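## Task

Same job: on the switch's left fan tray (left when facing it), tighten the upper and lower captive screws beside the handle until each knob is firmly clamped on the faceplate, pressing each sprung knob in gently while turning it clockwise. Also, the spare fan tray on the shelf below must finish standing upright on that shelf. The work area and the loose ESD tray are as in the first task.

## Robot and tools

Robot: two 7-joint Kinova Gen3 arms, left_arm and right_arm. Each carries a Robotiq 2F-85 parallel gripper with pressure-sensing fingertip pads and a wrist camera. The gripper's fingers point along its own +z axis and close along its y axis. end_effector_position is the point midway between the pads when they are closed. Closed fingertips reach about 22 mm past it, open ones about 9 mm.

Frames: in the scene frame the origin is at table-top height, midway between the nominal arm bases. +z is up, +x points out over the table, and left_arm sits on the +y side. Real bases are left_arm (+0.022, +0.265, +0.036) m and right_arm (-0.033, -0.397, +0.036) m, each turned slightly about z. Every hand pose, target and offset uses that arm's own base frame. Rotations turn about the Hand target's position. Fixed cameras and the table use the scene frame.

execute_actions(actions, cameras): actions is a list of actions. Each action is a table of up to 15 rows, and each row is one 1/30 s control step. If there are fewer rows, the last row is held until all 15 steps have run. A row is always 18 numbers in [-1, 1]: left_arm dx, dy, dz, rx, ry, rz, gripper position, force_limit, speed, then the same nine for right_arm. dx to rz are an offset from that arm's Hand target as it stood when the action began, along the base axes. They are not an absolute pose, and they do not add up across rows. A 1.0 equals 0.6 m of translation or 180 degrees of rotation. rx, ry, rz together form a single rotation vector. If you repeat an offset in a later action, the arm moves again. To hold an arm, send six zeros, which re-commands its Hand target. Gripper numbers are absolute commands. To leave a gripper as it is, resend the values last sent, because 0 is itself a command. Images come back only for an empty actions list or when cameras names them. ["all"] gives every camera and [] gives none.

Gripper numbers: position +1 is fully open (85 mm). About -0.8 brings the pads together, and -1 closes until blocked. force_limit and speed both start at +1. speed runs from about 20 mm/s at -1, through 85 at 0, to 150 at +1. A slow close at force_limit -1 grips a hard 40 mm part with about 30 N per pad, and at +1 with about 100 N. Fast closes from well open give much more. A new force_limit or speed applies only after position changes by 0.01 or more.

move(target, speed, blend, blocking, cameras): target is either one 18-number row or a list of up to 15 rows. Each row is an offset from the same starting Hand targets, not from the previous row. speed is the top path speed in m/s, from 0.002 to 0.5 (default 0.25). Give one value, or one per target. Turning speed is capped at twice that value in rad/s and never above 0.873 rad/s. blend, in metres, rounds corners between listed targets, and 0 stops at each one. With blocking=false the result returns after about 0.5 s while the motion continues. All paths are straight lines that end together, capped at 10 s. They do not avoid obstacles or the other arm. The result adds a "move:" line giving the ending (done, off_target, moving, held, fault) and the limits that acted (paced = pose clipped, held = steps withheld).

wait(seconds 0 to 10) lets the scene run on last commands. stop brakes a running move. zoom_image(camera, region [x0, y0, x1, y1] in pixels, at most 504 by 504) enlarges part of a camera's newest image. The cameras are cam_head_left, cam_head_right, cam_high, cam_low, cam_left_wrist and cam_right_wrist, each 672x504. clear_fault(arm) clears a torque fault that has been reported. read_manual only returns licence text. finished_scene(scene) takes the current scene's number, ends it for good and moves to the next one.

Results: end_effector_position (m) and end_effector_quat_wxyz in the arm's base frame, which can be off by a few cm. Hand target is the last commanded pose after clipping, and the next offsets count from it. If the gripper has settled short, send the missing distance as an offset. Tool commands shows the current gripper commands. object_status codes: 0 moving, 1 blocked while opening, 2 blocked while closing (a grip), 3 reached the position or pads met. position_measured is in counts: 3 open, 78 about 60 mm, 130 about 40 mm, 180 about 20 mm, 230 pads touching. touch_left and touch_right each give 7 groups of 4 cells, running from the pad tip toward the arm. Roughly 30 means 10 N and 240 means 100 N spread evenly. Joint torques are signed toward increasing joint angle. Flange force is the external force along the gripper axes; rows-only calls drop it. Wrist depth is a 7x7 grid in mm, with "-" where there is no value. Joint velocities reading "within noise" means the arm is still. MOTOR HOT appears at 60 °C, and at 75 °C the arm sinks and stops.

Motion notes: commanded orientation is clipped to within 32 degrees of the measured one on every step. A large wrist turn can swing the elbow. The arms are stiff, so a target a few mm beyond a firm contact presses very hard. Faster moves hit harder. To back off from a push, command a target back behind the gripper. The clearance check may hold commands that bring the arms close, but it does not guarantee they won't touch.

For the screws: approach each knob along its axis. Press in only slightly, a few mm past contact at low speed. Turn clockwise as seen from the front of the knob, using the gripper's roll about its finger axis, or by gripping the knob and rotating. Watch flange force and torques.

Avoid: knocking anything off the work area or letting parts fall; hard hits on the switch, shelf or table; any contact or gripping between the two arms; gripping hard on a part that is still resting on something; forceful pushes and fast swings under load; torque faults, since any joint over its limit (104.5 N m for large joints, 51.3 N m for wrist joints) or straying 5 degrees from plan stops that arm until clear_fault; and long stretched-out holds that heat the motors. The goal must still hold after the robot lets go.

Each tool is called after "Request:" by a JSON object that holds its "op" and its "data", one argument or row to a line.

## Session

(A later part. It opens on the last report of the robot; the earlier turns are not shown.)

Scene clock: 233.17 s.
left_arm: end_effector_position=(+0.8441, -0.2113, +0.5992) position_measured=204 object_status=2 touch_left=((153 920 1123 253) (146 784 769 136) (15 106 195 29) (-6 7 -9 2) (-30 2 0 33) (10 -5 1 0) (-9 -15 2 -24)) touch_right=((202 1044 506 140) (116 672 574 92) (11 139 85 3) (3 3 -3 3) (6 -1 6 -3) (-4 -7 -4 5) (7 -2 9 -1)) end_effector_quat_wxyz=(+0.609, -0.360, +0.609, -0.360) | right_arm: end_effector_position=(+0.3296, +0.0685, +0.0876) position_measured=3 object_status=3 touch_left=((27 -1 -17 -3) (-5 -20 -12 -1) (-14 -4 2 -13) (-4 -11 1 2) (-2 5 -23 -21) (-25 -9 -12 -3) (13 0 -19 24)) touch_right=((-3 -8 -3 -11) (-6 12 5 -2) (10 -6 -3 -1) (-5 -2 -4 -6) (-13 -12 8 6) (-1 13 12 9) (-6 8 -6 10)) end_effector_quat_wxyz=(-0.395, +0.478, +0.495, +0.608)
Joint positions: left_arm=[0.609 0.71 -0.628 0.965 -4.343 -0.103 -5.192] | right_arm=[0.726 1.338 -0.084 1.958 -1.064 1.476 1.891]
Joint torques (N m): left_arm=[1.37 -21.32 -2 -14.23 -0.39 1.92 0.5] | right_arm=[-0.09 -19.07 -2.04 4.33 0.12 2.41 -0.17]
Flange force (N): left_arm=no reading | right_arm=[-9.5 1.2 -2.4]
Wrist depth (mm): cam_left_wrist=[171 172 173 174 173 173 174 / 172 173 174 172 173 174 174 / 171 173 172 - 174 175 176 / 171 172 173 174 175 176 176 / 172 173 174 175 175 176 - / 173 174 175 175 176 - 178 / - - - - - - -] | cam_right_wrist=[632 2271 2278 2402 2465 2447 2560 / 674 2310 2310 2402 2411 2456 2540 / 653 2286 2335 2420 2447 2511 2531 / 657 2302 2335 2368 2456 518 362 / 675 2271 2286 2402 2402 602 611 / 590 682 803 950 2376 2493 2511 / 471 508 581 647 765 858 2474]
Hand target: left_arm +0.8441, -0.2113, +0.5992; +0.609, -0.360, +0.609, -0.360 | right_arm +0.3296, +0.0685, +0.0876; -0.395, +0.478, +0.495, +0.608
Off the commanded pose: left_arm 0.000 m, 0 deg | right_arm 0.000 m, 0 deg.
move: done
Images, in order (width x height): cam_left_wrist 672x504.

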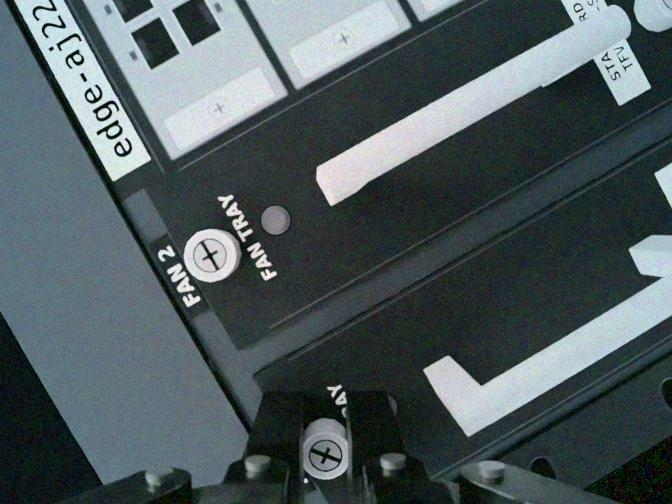

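Request:
{"op": "move", "data": {
  "target": [
    [0, -0.0005, -0.0002, 0.2,0,0, -1,0.3,-1, 0,0,0,0,0,0,1,1,1]
  ],
  "speed": 0.35
}}

Request:
{"op": "move", "data": {
  "target": [
    [0, 0, -0.0006, 0.17,0,0, -1,0.3,-1, 0,0,0,0,0,0,1,1,1]
  ],
  "speed": 0.35,
  "cameras": ["cam_left_wrist"]
}}

Request:
{"op": "zoom_image", "data": {
  "camera": "cam_left_wrist",
  "region": [225, 380, 425, 504]
}}

Scene clock: 235.10 s.
left_arm: end_effector_position=(+0.8441, -0.2116, +0.5991) position_measured=204 object_status=2 touch_left=((161 910 1163 299) (102 754 764 114) (7 97 187 -1) (-11 6 6 8) (5 -8 -10 24) (-6 3 0 14) (13 -5 9 6)) touch_right=((210 1057 512 145) (126 725 591 117) (12 140 97 3) (5 0 3 -1) (6 14 -13 0) (-11 -4 -10 0) (-1 -1 -1 -6)) end_effector_quat_wxyz=(+0.690, -0.154, +0.690, -0.155) | right_arm: end_effector_position=(+0.3296, +0.0685, +0.0876) position_measured=3 object_status=3 touch_left=((-9 -10 -11 4) (24 -15 19 9) (7 6 -27 -10) (-1 -9 -5 13) (-9 -5 -13 -29) (-1 -17 -9 -2) (11 16 -1 -5)) touch_right=((-14 -29 -16 -5) (0 17 7 -4) (11 -2 4 8) (-12 1 -2 -7) (-22 -3 5 6) (7 -9 9 15) (-13 9 -7 -2)) end_effector_quat_wxyz=(-0.395, +0.478, +0.495, +0.608)
Joint positions: left_arm=[0.565 0.691 -0.517 0.969 -4.545 -0.145 -5.688] | right_arm=[0.726 1.338 -0.084 1.958 -1.064 1.476 1.891]
Joint torques (N m): left_arm=[2.17 -21.05 -1.44 -14.76 -1.21 1.48 -0.07] | right_arm=[-0.12 -19.09 -2.1 4.22 0.12 2.44 -0.11]
Flange force (N): left_arm=no reading | right_arm=[-9.3 1.1 -2.3]
Wrist depth (mm): cam_left_wrist=[172 173 - 172 173 174 175 / 173 173 172 173 174 175 176 / 173 171 173 174 174 176 176 / 173 172 173 174 175 176 177 / 172 173 174 175 - 177 341 / 173 174 175 175 176 177 330 / - - - - - - 326] | cam_right_wrist=[632 2286 2343 2402 2420 2465 2550 / 675 2286 2318 2360 2420 2483 2550 / 653 2278 2286 2343 2420 2511 2521 / 654 2294 2294 2394 2411 517 362 / 679 2278 2310 2385 2429 601 608 / 589 680 804 961 2411 2493 2560 / 469 508 583 646 764 857 2521]
Hand target: left_arm +0.8441, -0.2116, +0.5991; +0.690, -0.154, +0.690, -0.155 | right_arm +0.3296, +0.0685, +0.0876; -0.395, +0.478, +0.495, +0.608
Off the commanded pose: left_arm 0.000 m, 0 deg | right_arm 0.000 m, 0 deg.
move: done

Scene clock: 236.53 s.
left_arm: end_effector_position=(+0.8441, -0.2116, +0.5987) position_measured=204 object_status=2 touch_left=((160 941 1179 252) (114 763 766 115) (41 86 176 -13) (10 -12 -1 -2) (-5 1 -19 2) (4 -11 -39 -4) (12 15 0 2)) touch_right=((208 1062 511 151) (113 699 600 123) (13 138 95 13) (3 8 -3 -3) (6 10 -6 -1) (-2 -4 -1 2) (-14 8 9 -6)) end_effector_quat_wxyz=(+0.707, +0.034, +0.706, +0.033) | right_arm: end_effector_position=(+0.3296, +0.0685, +0.0876) position_measured=3 object_status=3 touch_left=((-7 -5 -1 -4) (-5 -7 -24 -5) (-8 -17 -7 4) (-22 0 4 -6) (13 24 -17 -9) (-6 -1 -3 -11) (-33 -7 -8 -6)) touch_right=((-13 2 4 10) (9 6 -12 -4) (4 3 3 13) (0 -3 3 -7) (-2 2 10 12) (1 -2 -1 -1) (-1 -7 1 -3)) end_effector_quat_wxyz=(-0.395, +0.478, +0.495, +0.608)
Joint positions: left_arm=[0.536 0.682 -0.447 0.972 -4.626 -0.172 -6.185] | right_arm=[0.726 1.338 -0.084 1.958 -1.064 1.476 1.891]
Joint torques (N m): left_arm=[3.13 -19.75 -0.73 -12.33 -1.74 1.32 -0.62] | right_arm=[-0.03 -18.96 -1.96 4.22 0.04 2.37 -0.14]
Flange force (N): left_arm=no reading | right_arm=[-9.0 1.3 -2.3]
Wrist depth (mm): cam_left_wrist=[170 171 172 173 174 392 310 / 171 172 172 174 175 403 315 / - 172 173 174 175 409 326 / 172 173 174 174 176 402 330 / - 173 174 - 176 413 337 / 173 174 175 175 176 177 346 / - - - - - - 351] | cam_right_wrist=[631 2310 2335 2411 2420 2511 2540 / 677 2294 2310 2376 2456 2502 2550 / 656 2294 2318 2376 2447 2420 2560 / 655 2278 2310 2402 2465 519 362 / 675 2271 2335 2385 2502 603 608 / 589 683 802 961 2420 2474 2502 / 469 507 580 646 765 856 2550]
Hand target: left_arm +0.8441, -0.2116, +0.5988; +0.706, +0.034, +0.707, +0.033 | right_arm +0.3296, +0.0685, +0.0876; -0.395, +0.478, +0.495, +0.608
Off the commanded pose: left_arm 0.000 m, 0 deg | right_arm 0.000 m, 0 deg.
move: done
Images, in order (width x height): cam_left_wrist 672x504.

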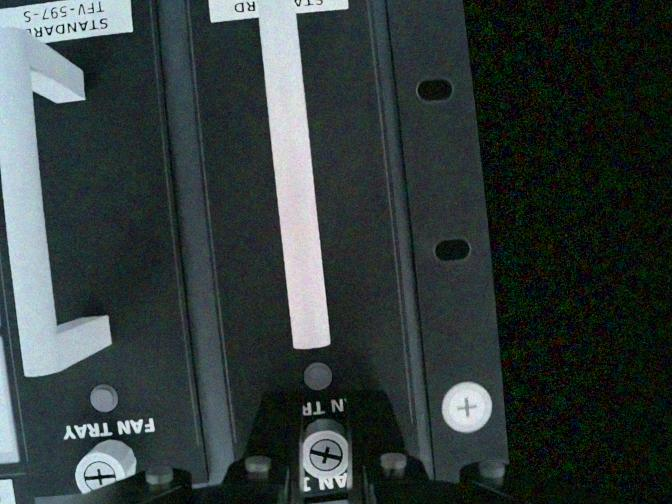

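Scaled by 2.520.

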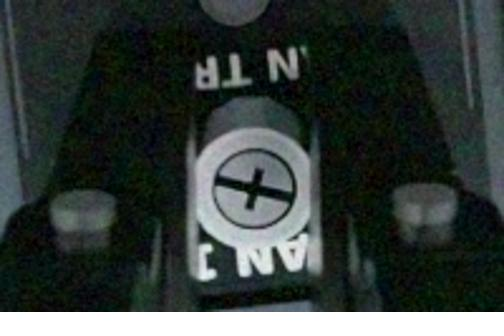

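Request:
{"op": "execute_actions", "data": {
  "actions": [
    [[0,0,0,0,0,0,-0.325,-1,-0.5,0,0,0,0,0,0,1,1,1]]
  ]
}}

Request:
{"op": "move", "data": {
  "target": [
    [-0.0005, 0.0005, 0.0006, -0.6,0,0, -0.325,-1,-0.5, 0,0,0,0,0,0,1,1,1]
  ],
  "speed": 0.45,
  "cameras": ["cam_left_wrist"]
}}

Request:
{"op": "zoom_image", "data": {
  "camera": "cam_left_wrist",
  "region": [225, 380, 425, 504]
}}

Scene clock: 238.00 s.
left_arm: end_effector_position=(+0.8441, -0.2116, +0.5988) position_measured=170 object_status=3 touch_left=((15 -5 -8 15) (-6 -2 19 -13) (16 9 -9 8) (18 8 -12 2) (-14 -2 -22 2) (-1 35 5 10) (-3 6 3 7)) touch_right=((6 -3 2 5) (-7 0 -8 -2) (-10 16 1 -7) (10 -5 -8 3) (10 -13 -15 4) (-1 1 -9 10) (-3 6 0 -4)) end_effector_quat_wxyz=(+0.706, +0.034, +0.707, +0.033) | right_arm: end_effector_position=(+0.3296, +0.0685, +0.0876) position_measured=3 object_status=3 touch_left=((-18 9 -4 -4) (18 3 -10 -7) (-27 -8 -5 7) (-3 4 -5 15) (10 -7 -16 -3) (13 12 8 0) (20 16 12 -15)) touch_right=((4 -9 -9 -4) (-3 2 -5 2) (-1 3 -14 14) (-12 6 9 2) (-18 -5 6 5) (-16 0 -10 5) (15 -11 -11 -1)) end_effector_quat_wxyz=(-0.395, +0.478, +0.495, +0.608)
Joint positions: left_arm=[0.53 0.681 -0.434 0.969 -4.615 -0.177 -6.204] | right_arm=[0.726 1.338 -0.084 1.958 -1.064 1.476 1.891]
Joint torques (N m): left_arm=[0.82 -24.5 -2.13 -10.05 -0.49 -0.75 0.42] | right_arm=[-0.08 -19.07 -2.05 4.3 0.04 2.38 -0.16]
Wrist depth (mm): cam_left_wrist=[170 171 172 173 174 395 311 / 171 172 173 174 175 406 316 / - 172 173 174 175 397 328 / - 173 174 175 175 405 332 / - 173 174 - 176 411 340 / 173 173 175 175 176 177 348 / - - - - - - 354] | cam_right_wrist=[633 2278 2326 2394 2438 2483 2502 / 675 2286 2318 2343 2402 2493 2550 / 650 2286 2326 2368 2438 2429 2511 / 658 2326 2318 2368 2438 518 362 / 675 2302 2310 2376 2360 604 608 / 592 681 804 960 2394 2493 2590 / 470 508 581 648 763 860 2521]
Hand target: left_arm +0.8441, -0.2116, +0.5988; +0.706, +0.034, +0.707, +0.033 | right_arm +0.3296, +0.0685, +0.0876; -0.395, +0.478, +0.495, +0.608
Off the commanded pose: left_arm 0.000 m, 0 deg | right_arm 0.000 m, 0 deg.

Scene clock: 240.73 s.
left_arm: end_effector_position=(+0.8438, -0.2113, +0.5991) position_measured=170 object_status=3 touch_left=((2 3 4 -34) (7 -11 -13 6) (-8 9 -5 24) (-15 -9 -2 -5) (10 20 -8 1) (-8 -1 -8 31) (-3 1 0 -15)) touch_right=((-11 7 2 2) (-7 -12 -10 7) (-14 5 7 -7) (8 2 8 -7) (8 9 -5 6) (-4 11 3 -2) (1 -1 -13 -2)) end_effector_quat_wxyz=(-0.442, +0.551, -0.442, +0.552) | right_arm: end_effector_position=(+0.3296, +0.0685, +0.0876) position_measured=3 object_status=3 touch_left=((-7 1 -9 -16) (7 6 -20 11) (-2 0 4 8) (2 -14 19 7) (-18 -7 -18 -1) (-12 17 0 -2) (9 2 3 -22)) touch_right=((-4 2 -11 -17) (4 -3 9 5) (-10 3 -9 12) (7 7 11 9) (-22 11 7 5) (-3 23 1 -2) (-7 -10 -9 -5)) end_effector_quat_wxyz=(-0.395, +0.478, +0.495, +0.608)
Joint positions: left_arm=[0.655 0.733 -0.751 0.964 -3.912 -0.064 -4.819] | right_arm=[0.726 1.338 -0.084 1.958 -1.064 1.476 1.891]
Joint torques (N m): left_arm=[0.94 -24.26 -3.76 -9.11 -0.05 0.75 0.54] | right_arm=[-0.07 -19.02 -2.07 4.24 0.08 2.38 -0.12]
Flange force (N): left_arm=no reading | right_arm=[-9.2 1.3 -2.4]
Wrist depth (mm): cam_left_wrist=[170 170 171 172 174 175 175 / 170 171 171 174 175 176 176 / 171 172 172 173 173 174 177 / 172 173 173 175 174 175 175 / 173 173 174 177 175 176 176 / 174 174 175 175 176 177 178 / - - - - - - -] | cam_right_wrist=[630 2310 2318 2351 2411 2493 2540 / 676 2286 2294 2420 2465 2483 2540 / 649 2255 2302 2385 2402 2483 2570 / 655 2255 2335 2402 2411 519 361 / 679 2271 2343 2343 2438 602 609 / 588 681 803 960 2447 2465 2550 / 469 508 584 647 767 857 2550]
Hand target: left_arm +0.8438, -0.2113, +0.5991; -0.442, +0.551, -0.442, +0.552 | right_arm +0.3296, +0.0685, +0.0876; -0.395, +0.478, +0.495, +0.608
Off the commanded pose: left_arm 0.000 m, 0 deg | right_arm 0.000 m, 0 deg.
move: done
Images, in order (width x height): cam_left_wrist 672x504.

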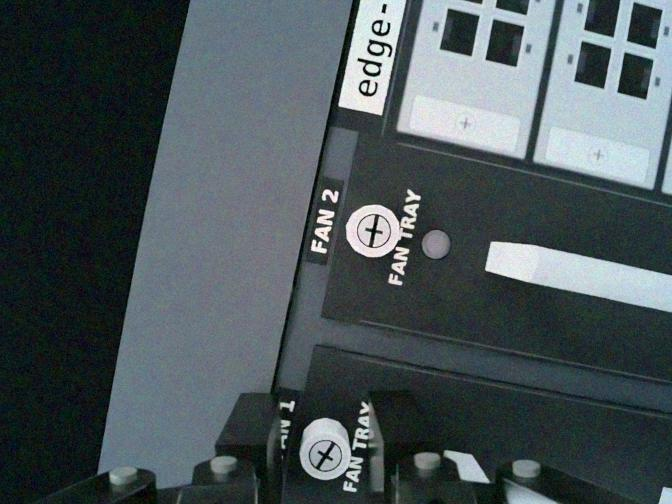

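Scaled by 2.520.

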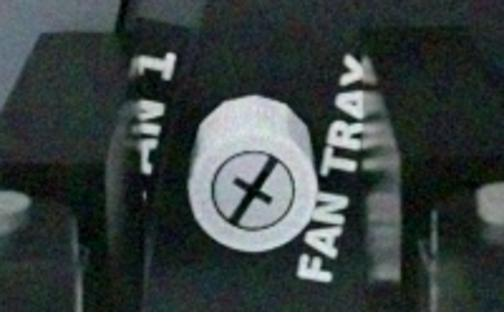

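Request:
{"op": "execute_actions", "data": {
  "actions": [
    [[0,0,0,0,0,0,-1,0.4,-1,0,0,0,0,0,0,1,1,1]],
    [[0,0,0,0,0,0,-1,0.4,-1,0,0,0,0,0,0,1,1,1]]
  ]
}}

Request:
{"op": "move", "data": {
  "target": [
    [0.0001, -0.0002, 0, 0.12,0,0, -1,0.4,-1, 0,0,0,0,0,0,1,1,1]
  ],
  "speed": 0.2
}}

Request:
{"op": "move", "data": {
  "target": [
    [0, -0.0002, 0, 0.1,0,0, -1,0.4,-1, 0,0,0,0,0,0,1,1,1]
  ],
  "speed": 0.2,
  "cameras": ["cam_left_wrist"]
}}

Request:
{"op": "zoom_image", "data": {
  "camera": "cam_left_wrist",
  "region": [225, 380, 425, 504]
}}

Scene clock: 242.57 s.
left_arm: end_effector_position=(+0.8438, -0.2113, +0.5991) position_measured=204 object_status=2 touch_left=((195 1080 1046 215) (131 872 678 95) (7 92 149 10) (-9 -14 -10 6) (-19 31 -10 3) (9 -12 -2 18) (-12 5 -26 2)) touch_right=((167 979 539 170) (84 599 596 101) (11 109 97 5) (12 7 0 1) (11 3 -3 6) (-6 -6 -11 -2) (2 8 -11 -4)) end_effector_quat_wxyz=(-0.442, +0.551, -0.442, +0.552) | right_arm: end_effector_position=(+0.3296, +0.0685, +0.0876) position_measured=3 object_status=3 touch_left=((1 -2 15 -19) (-5 20 -2 13) (-2 -3 1 9) (8 0 -10 16) (-1 14 9 -12) (-27 4 25 8) (-20 6 31 -17)) touch_right=((-13 4 -8 1) (-11 7 1 -3) (0 -4 6 2) (-4 -5 7 -3) (12 22 -15 1) (-1 12 0 14) (-12 13 0 0)) end_effector_quat_wxyz=(-0.395, +0.478, +0.495, +0.608)
Joint positions: left_arm=[0.655 0.733 -0.751 0.964 -3.912 -0.063 -4.819] | right_arm=[0.726 1.338 -0.084 1.958 -1.064 1.476 1.891]
Joint torques (N m): left_arm=[0.3 -21.06 -3.09 -11.44 -0.11 2.3 0.53] | right_arm=[-0.03 -19.06 -2.07 4.27 0.08 2.41 -0.12]
Wrist depth (mm): cam_left_wrist=[170 170 171 172 175 175 175 / 171 171 172 174 175 176 176 / 171 172 172 173 174 174 177 / 172 173 173 175 174 175 175 / 173 173 174 177 175 176 176 / 174 174 175 175 176 177 178 / - - - - - - -] | cam_right_wrist=[631 2302 2326 2368 2420 2540 2570 / 677 2318 2326 2376 2429 2438 2570 / 649 2310 2351 2343 2368 2483 2560 / 655 2286 2286 2368 2376 518 362 / 674 2310 2294 2368 2429 600 606 / 591 679 801 960 2438 2474 2521 / 470 506 583 646 763 859 2521]
Hand target: left_arm +0.8438, -0.2113, +0.5991; -0.442, +0.551, -0.442, +0.552 | right_arm +0.3296, +0.0685, +0.0876; -0.395, +0.478, +0.495, +0.608
Off the commanded pose: left_arm 0.000 m, 0 deg | right_arm 0.000 m, 0 deg.

Scene clock: 243.90 s.
left_arm: end_effector_position=(+0.8439, -0.2114, +0.5991) position_measured=204 object_status=2 touch_left=((201 1085 1090 227) (120 824 710 102) (15 143 181 24) (20 5 12 7) (14 -13 -3 -14) (14 5 -10 -3) (-30 10 -15 19)) touch_right=((198 1057 549 170) (124 672 561 89) (11 138 84 4) (10 -2 5 -3) (8 0 5 10) (-8 -9 -6 9) (6 8 1 -9)) end_effector_quat_wxyz=(+0.538, -0.459, +0.538, -0.460) | right_arm: end_effector_position=(+0.3296, +0.0685, +0.0876) position_measured=3 object_status=3 touch_left=((-6 -20 5 16) (18 17 -26 2) (-18 13 -6 -2) (24 22 -8 31) (-4 -1 4 7) (4 -10 -5 -4) (-2 2 -2 -1)) touch_right=((3 -1 -12 10) (-10 -23 10 -6) (-7 -1 -5 4) (1 -13 -1 2) (-11 -10 14 5) (0 4 12 -7) (-4 13 1 7)) end_effector_quat_wxyz=(-0.395, +0.478, +0.495, +0.608)
Joint positions: left_arm=[0.641 0.725 -0.712 0.964 -4.094 -0.075 -5.04] | right_arm=[0.726 1.338 -0.084 1.958 -1.064 1.476 1.891]
Joint torques (N m): left_arm=[1.4 -21.06 -3.23 -12.47 -1.5 2.2 -0.81] | right_arm=[-0.11 -19.06 -2.05 4.3 0.13 2.41 -0.09]
Flange force (N): left_arm=no reading | right_arm=[-9.4 1.4 -2.4]
Wrist depth (mm): cam_left_wrist=[169 170 173 174 175 175 176 / 170 171 174 174 175 174 174 / 171 171 172 173 174 174 - / 172 172 174 174 174 175 176 / 173 173 174 175 176 177 177 / 173 174 175 175 176 177 178 / - - - - - - -] | cam_right_wrist=[631 2248 2318 2360 2483 2502 2580 / 675 2310 2335 2351 2411 2502 2550 / 653 2294 2351 2420 2438 2456 2511 / 656 2302 2351 2351 2438 518 361 / 678 2286 2318 2429 2429 605 608 / 590 679 798 957 2429 2483 2531 / 470 508 583 646 767 854 2521]
Hand target: left_arm +0.8439, -0.2114, +0.5991; +0.538, -0.459, +0.538, -0.460 | right_arm +0.3296, +0.0685, +0.0876; -0.395, +0.478, +0.495, +0.608
Off the commanded pose: left_arm 0.000 m, 0 deg | right_arm 0.000 m, 0 deg.
move: done

Scene clock: 245.10 s.
left_arm: end_effector_position=(+0.8439, -0.2116, +0.5991) position_measured=204 object_status=2 touch_left=((301 1255 711 104) (222 1012 447 27) (29 145 103 3) (0 -19 -21 -4) (-27 1 -11 -1) (18 -8 1 -4) (8 -1 -17 -4)) touch_right=((250 1244 353 84) (144 817 372 52) (15 165 50 5) (12 6 -2 7) (9 11 -21 9) (1 3 6 9) (1 4 -6 -1)) end_effector_quat_wxyz=(+0.603, -0.369, +0.603, -0.370) | right_arm: end_effector_position=(+0.3296, +0.0685, +0.0876) position_measured=3 object_status=3 touch_left=((0 15 -1 5) (12 -2 -18 -4) (-20 -13 1 -2) (-11 15 -17 12) (2 25 -13 2) (7 3 8 13) (23 2 20 3)) touch_right=((-9 -12 -16 4) (2 10 -4 6) (3 -3 -3 -2) (1 1 9 -9) (-8 6 3 11) (-10 -5 -7 6) (-6 8 -13 -13)) end_effector_quat_wxyz=(-0.395, +0.478, +0.495, +0.608)
Joint positions: left_arm=[0.625 0.717 -0.669 0.965 -4.24 -0.089 -5.236] | right_arm=[0.726 1.338 -0.084 1.958 -1.064 1.476 1.891]
Joint torques (N m): left_arm=[-4.15 -27.34 -7.55 -13.44 -1.82 -0.7 -0.84] | right_arm=[-0.07 -19.03 -2.09 4.3 0.15 2.4 -0.14]
Flange force (N): left_arm=no reading | right_arm=[-9.3 1.3 -2.4]
Wrist depth (mm): cam_left_wrist=[172 173 174 174 175 173 174 / 171 173 174 173 173 - 175 / 171 174 173 173 - 175 178 / 172 172 173 174 175 176 176 / 172 173 174 175 176 176 177 / 173 174 175 175 176 176 - / - - - - - - -] | cam_right_wrist=[633 2271 2310 2420 2429 2474 2560 / 675 2278 2335 2402 2465 2456 2570 / 649 2302 2335 2411 2402 2502 2560 / 660 2278 2310 2326 2429 516 362 / 672 2278 2310 2429 2447 603 609 / 591 682 800 962 2429 2465 2540 / 469 508 580 645 766 858 2511]
Hand target: left_arm +0.8439, -0.2116, +0.5991; +0.603, -0.369, +0.603, -0.370 | right_arm +0.3296, +0.0685, +0.0876; -0.395, +0.478, +0.495, +0.608
Off the commanded pose: left_arm 0.000 m, 0 deg | right_arm 0.000 m, 0 deg.
move: done
Images, in order (width x height): cam_left_wrist 672x504.

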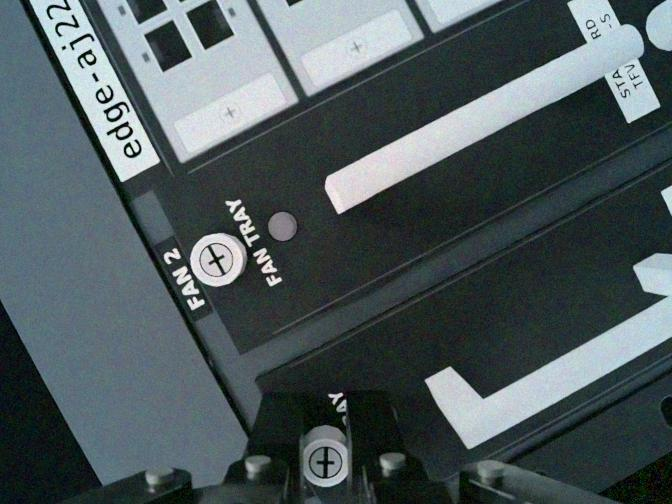

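Scaled by 2.520.

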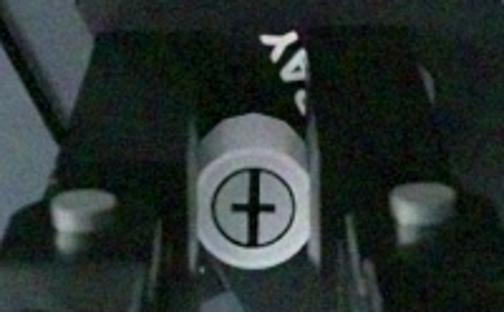

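Request:
{"op": "execute_actions", "data": {
  "actions": [
    [[0,0,0,0,0,0,-0.325,-1,-0.8,0,0,0,0,0,0,1,1,1]]
  ]
}}

Request:
{"op": "move", "data": {
  "target": [
    [-0.04, 0, 0, 0,0,0, -0.325,-1,-0.8, 0,0,0,0,0,0,1,1,1],
    [-0.16, 0, -0.0, 0,0,0, -0.325,-1,-0.8, 0,0,0,0,0,0,1,1,1]
  ],
  "speed": [0.08, 0.25],
  "blend": [0.01, 0],
  "cameras": ["cam_left_wrist", "cam_low", "cam_high"]
}}

Request:
{"op": "zoom_image", "data": {
  "camera": "cam_left_wrist",
  "region": [100, 150, 604, 480]
}}

Scene clock: 246.60 s.
left_arm: end_effector_position=(+0.8439, -0.2115, +0.5991) position_measured=170 object_status=3 touch_left=((10 -11 8 -26) (5 19 -5 -11) (12 -4 9 21) (-10 -19 -12 -18) (13 -16 7 -2) (-8 -15 24 11) (-14 6 13 -17)) touch_right=((-4 -3 -7 5) (13 -8 4 13) (2 0 17 -7) (5 5 4 1) (22 1 -5 -8) (9 1 -3 0) (-5 -4 1 3)) end_effector_quat_wxyz=(+0.603, -0.369, +0.603, -0.370) | right_arm: end_effector_position=(+0.3296, +0.0685, +0.0876) position_measured=3 object_status=3 touch_left=((18 -3 15 2) (9 11 -6 5) (-29 -15 18 13) (-10 -18 -18 8) (-10 1 12 -11) (16 -3 -8 -7) (12 -11 13 22)) touch_right=((-8 -3 1 -1) (9 17 -3 4) (-2 12 -2 14) (3 6 3 -9) (-24 8 5 22) (-8 -10 18 -10) (-18 -19 -4 0)) end_effector_quat_wxyz=(-0.395, +0.478, +0.495, +0.608)
Joint positions: left_arm=[0.625 0.717 -0.669 0.965 -4.24 -0.089 -5.236] | right_arm=[0.726 1.338 -0.084 1.958 -1.064 1.476 1.891]
Joint torques (N m): left_arm=[0.89 -24.4 -3.46 -9.46 -0.16 -0.02 0.47] | right_arm=[-0.08 -19.03 -2.02 4.32 0.07 2.43 -0.15]
Wrist depth (mm): cam_left_wrist=[172 172 173 174 173 173 173 / 170 173 174 173 173 174 175 / 171 173 172 173 174 175 176 / 171 172 173 174 175 176 176 / 172 173 174 175 175 176 177 / 173 174 175 175 176 - 178 / - - - - - - -] | cam_right_wrist=[631 2278 2360 2385 2465 2447 2590 / 677 2271 2302 2368 2465 2483 2550 / 650 2286 2351 2402 2385 2483 2560 / 656 2294 2278 2368 2394 519 362 / 677 2263 2360 2394 2385 599 610 / 591 679 798 960 2385 2474 2570 / 470 505 581 647 763 857 2540]
Hand target: left_arm +0.8439, -0.2115, +0.5991; +0.603, -0.369, +0.603, -0.370 | right_arm +0.3296, +0.0685, +0.0876; -0.395, +0.478, +0.495, +0.608
Off the commanded pose: left_arm 0.000 m, 0 deg | right_arm 0.000 m, 0 deg.

Scene clock: 248.17 s.
left_arm: end_effector_position=(+0.7479, -0.2115, +0.5991) position_measured=170 object_status=3 touch_left=((21 13 1 -3) (-4 13 11 7) (1 -2 21 -1) (14 6 -3 12) (-19 17 7 6) (2 -4 21 -26) (-7 -8 6 -30)) touch_right=((6 6 4 11) (2 3 -2 8) (1 14 -4 -10) (16 -7 -4 -8) (11 12 -2 2) (1 0 -6 1) (-9 2 -14 7)) end_effector_quat_wxyz=(+0.603, -0.369, +0.603, -0.370) | right_arm: end_effector_position=(+0.3296, +0.0685, +0.0876) position_measured=3 object_status=3 touch_left=((1 -6 -14 2) (-4 16 -24 -1) (-11 -2 9 11) (19 -11 -14 22) (-20 8 -7 -32) (21 -25 -7 18) (0 -10 2 12)) touch_right=((-11 5 -9 -1) (9 7 -13 16) (5 -11 12 12) (-10 2 -8 -6) (-11 -2 1 -2) (-1 6 -7 -3) (9 -4 -3 3)) end_effector_quat_wxyz=(-0.395, +0.478, +0.495, +0.608)
Joint positions: left_arm=[1.079 0.724 -1.332 1.336 -4.142 0.162 -5.052] | right_arm=[0.726 1.338 -0.084 1.958 -1.064 1.476 1.891]
Joint torques (N m): left_arm=[0.85 -18.77 -6.66 -7.56 0.62 -0.67 0.52] | right_arm=[-0.07 -18.98 -2.05 4.19 0.06 2.37 -0.14]
Flange force (N): left_arm=[0.1 2.0 5.2] | right_arm=[-9.0 1.1 -2.4]
Wrist depth (mm): cam_left_wrist=[263 267 269 269 271 272 271 / 264 268 269 270 270 270 272 / 266 267 270 269 270 272 273 / 267 268 269 271 272 273 274 / 268 270 271 272 272 274 276 / 269 270 272 273 274 275 459 / 270 271 - - - 470 403] | cam_right_wrist=[640 2294 2368 2368 2474 2511 2580 / 666 2294 2360 2394 2438 2511 2550 / 651 2326 2326 2376 2411 2447 2560 / 657 2240 2318 2385 2394 517 362 / 673 2255 2351 2376 2429 603 609 / 590 679 802 962 2402 2474 2540 / 469 505 580 644 763 857 2570]
Hand target: left_arm +0.7479, -0.2115, +0.5991; +0.603, -0.369, +0.603, -0.370 | right_arm +0.3296, +0.0685, +0.0876; -0.395, +0.478, +0.495, +0.608
Off the commanded pose: left_arm 0.000 m, 0 deg | right_arm 0.000 m, 0 deg.
move: done
Images, in order (width x height): cam_high 672x504, cam_low 672x504, cam_left_wrist 672x504.

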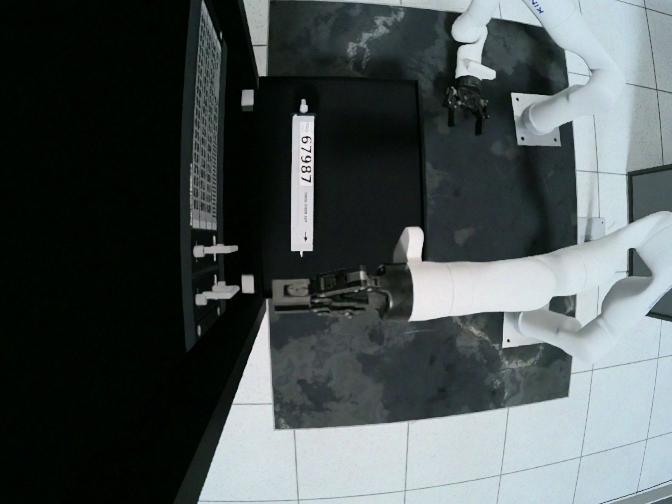

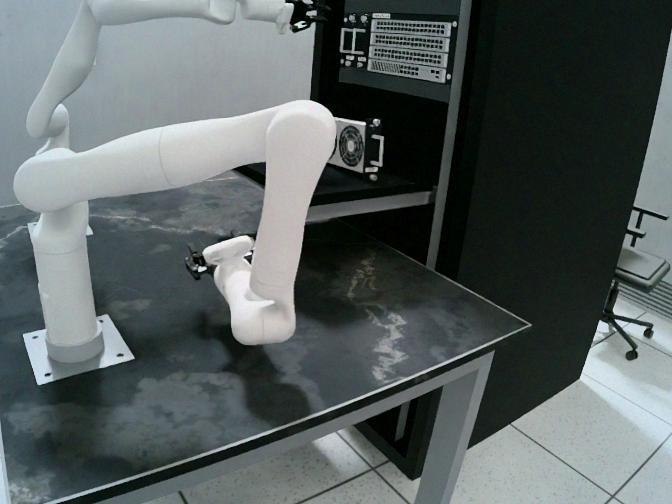

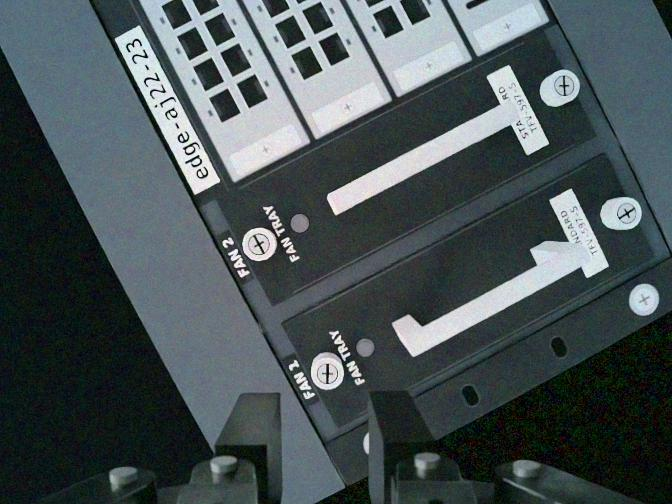

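Scaled by 1.000.

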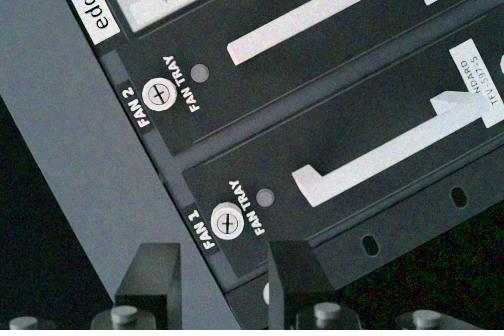

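Request:
{"op": "zoom_image", "data": {
  "camera": "cam_left_wrist",
  "region": [210, 200, 390, 420]
}}

Request:
{"op": "zoom_image", "data": {
  "camera": "cam_left_wrist",
  "region": [500, 40, 672, 260]
}}

Scaled by 2.291.

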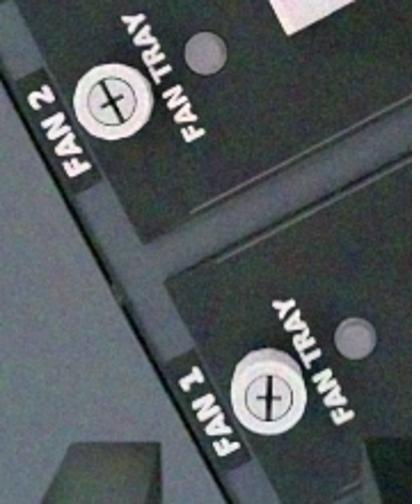

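Scaled by 2.291.

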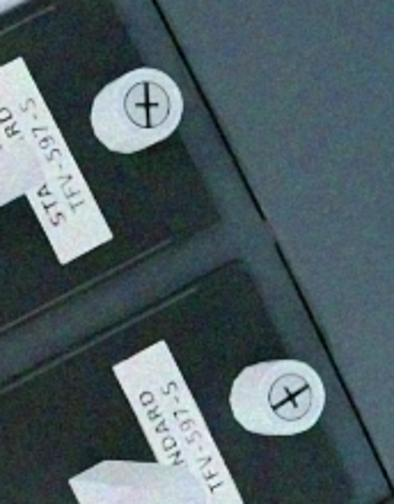

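Request:
{"op": "finished_scene", "data": {
  "scene": 2
}}

The scene is finished: the task was done.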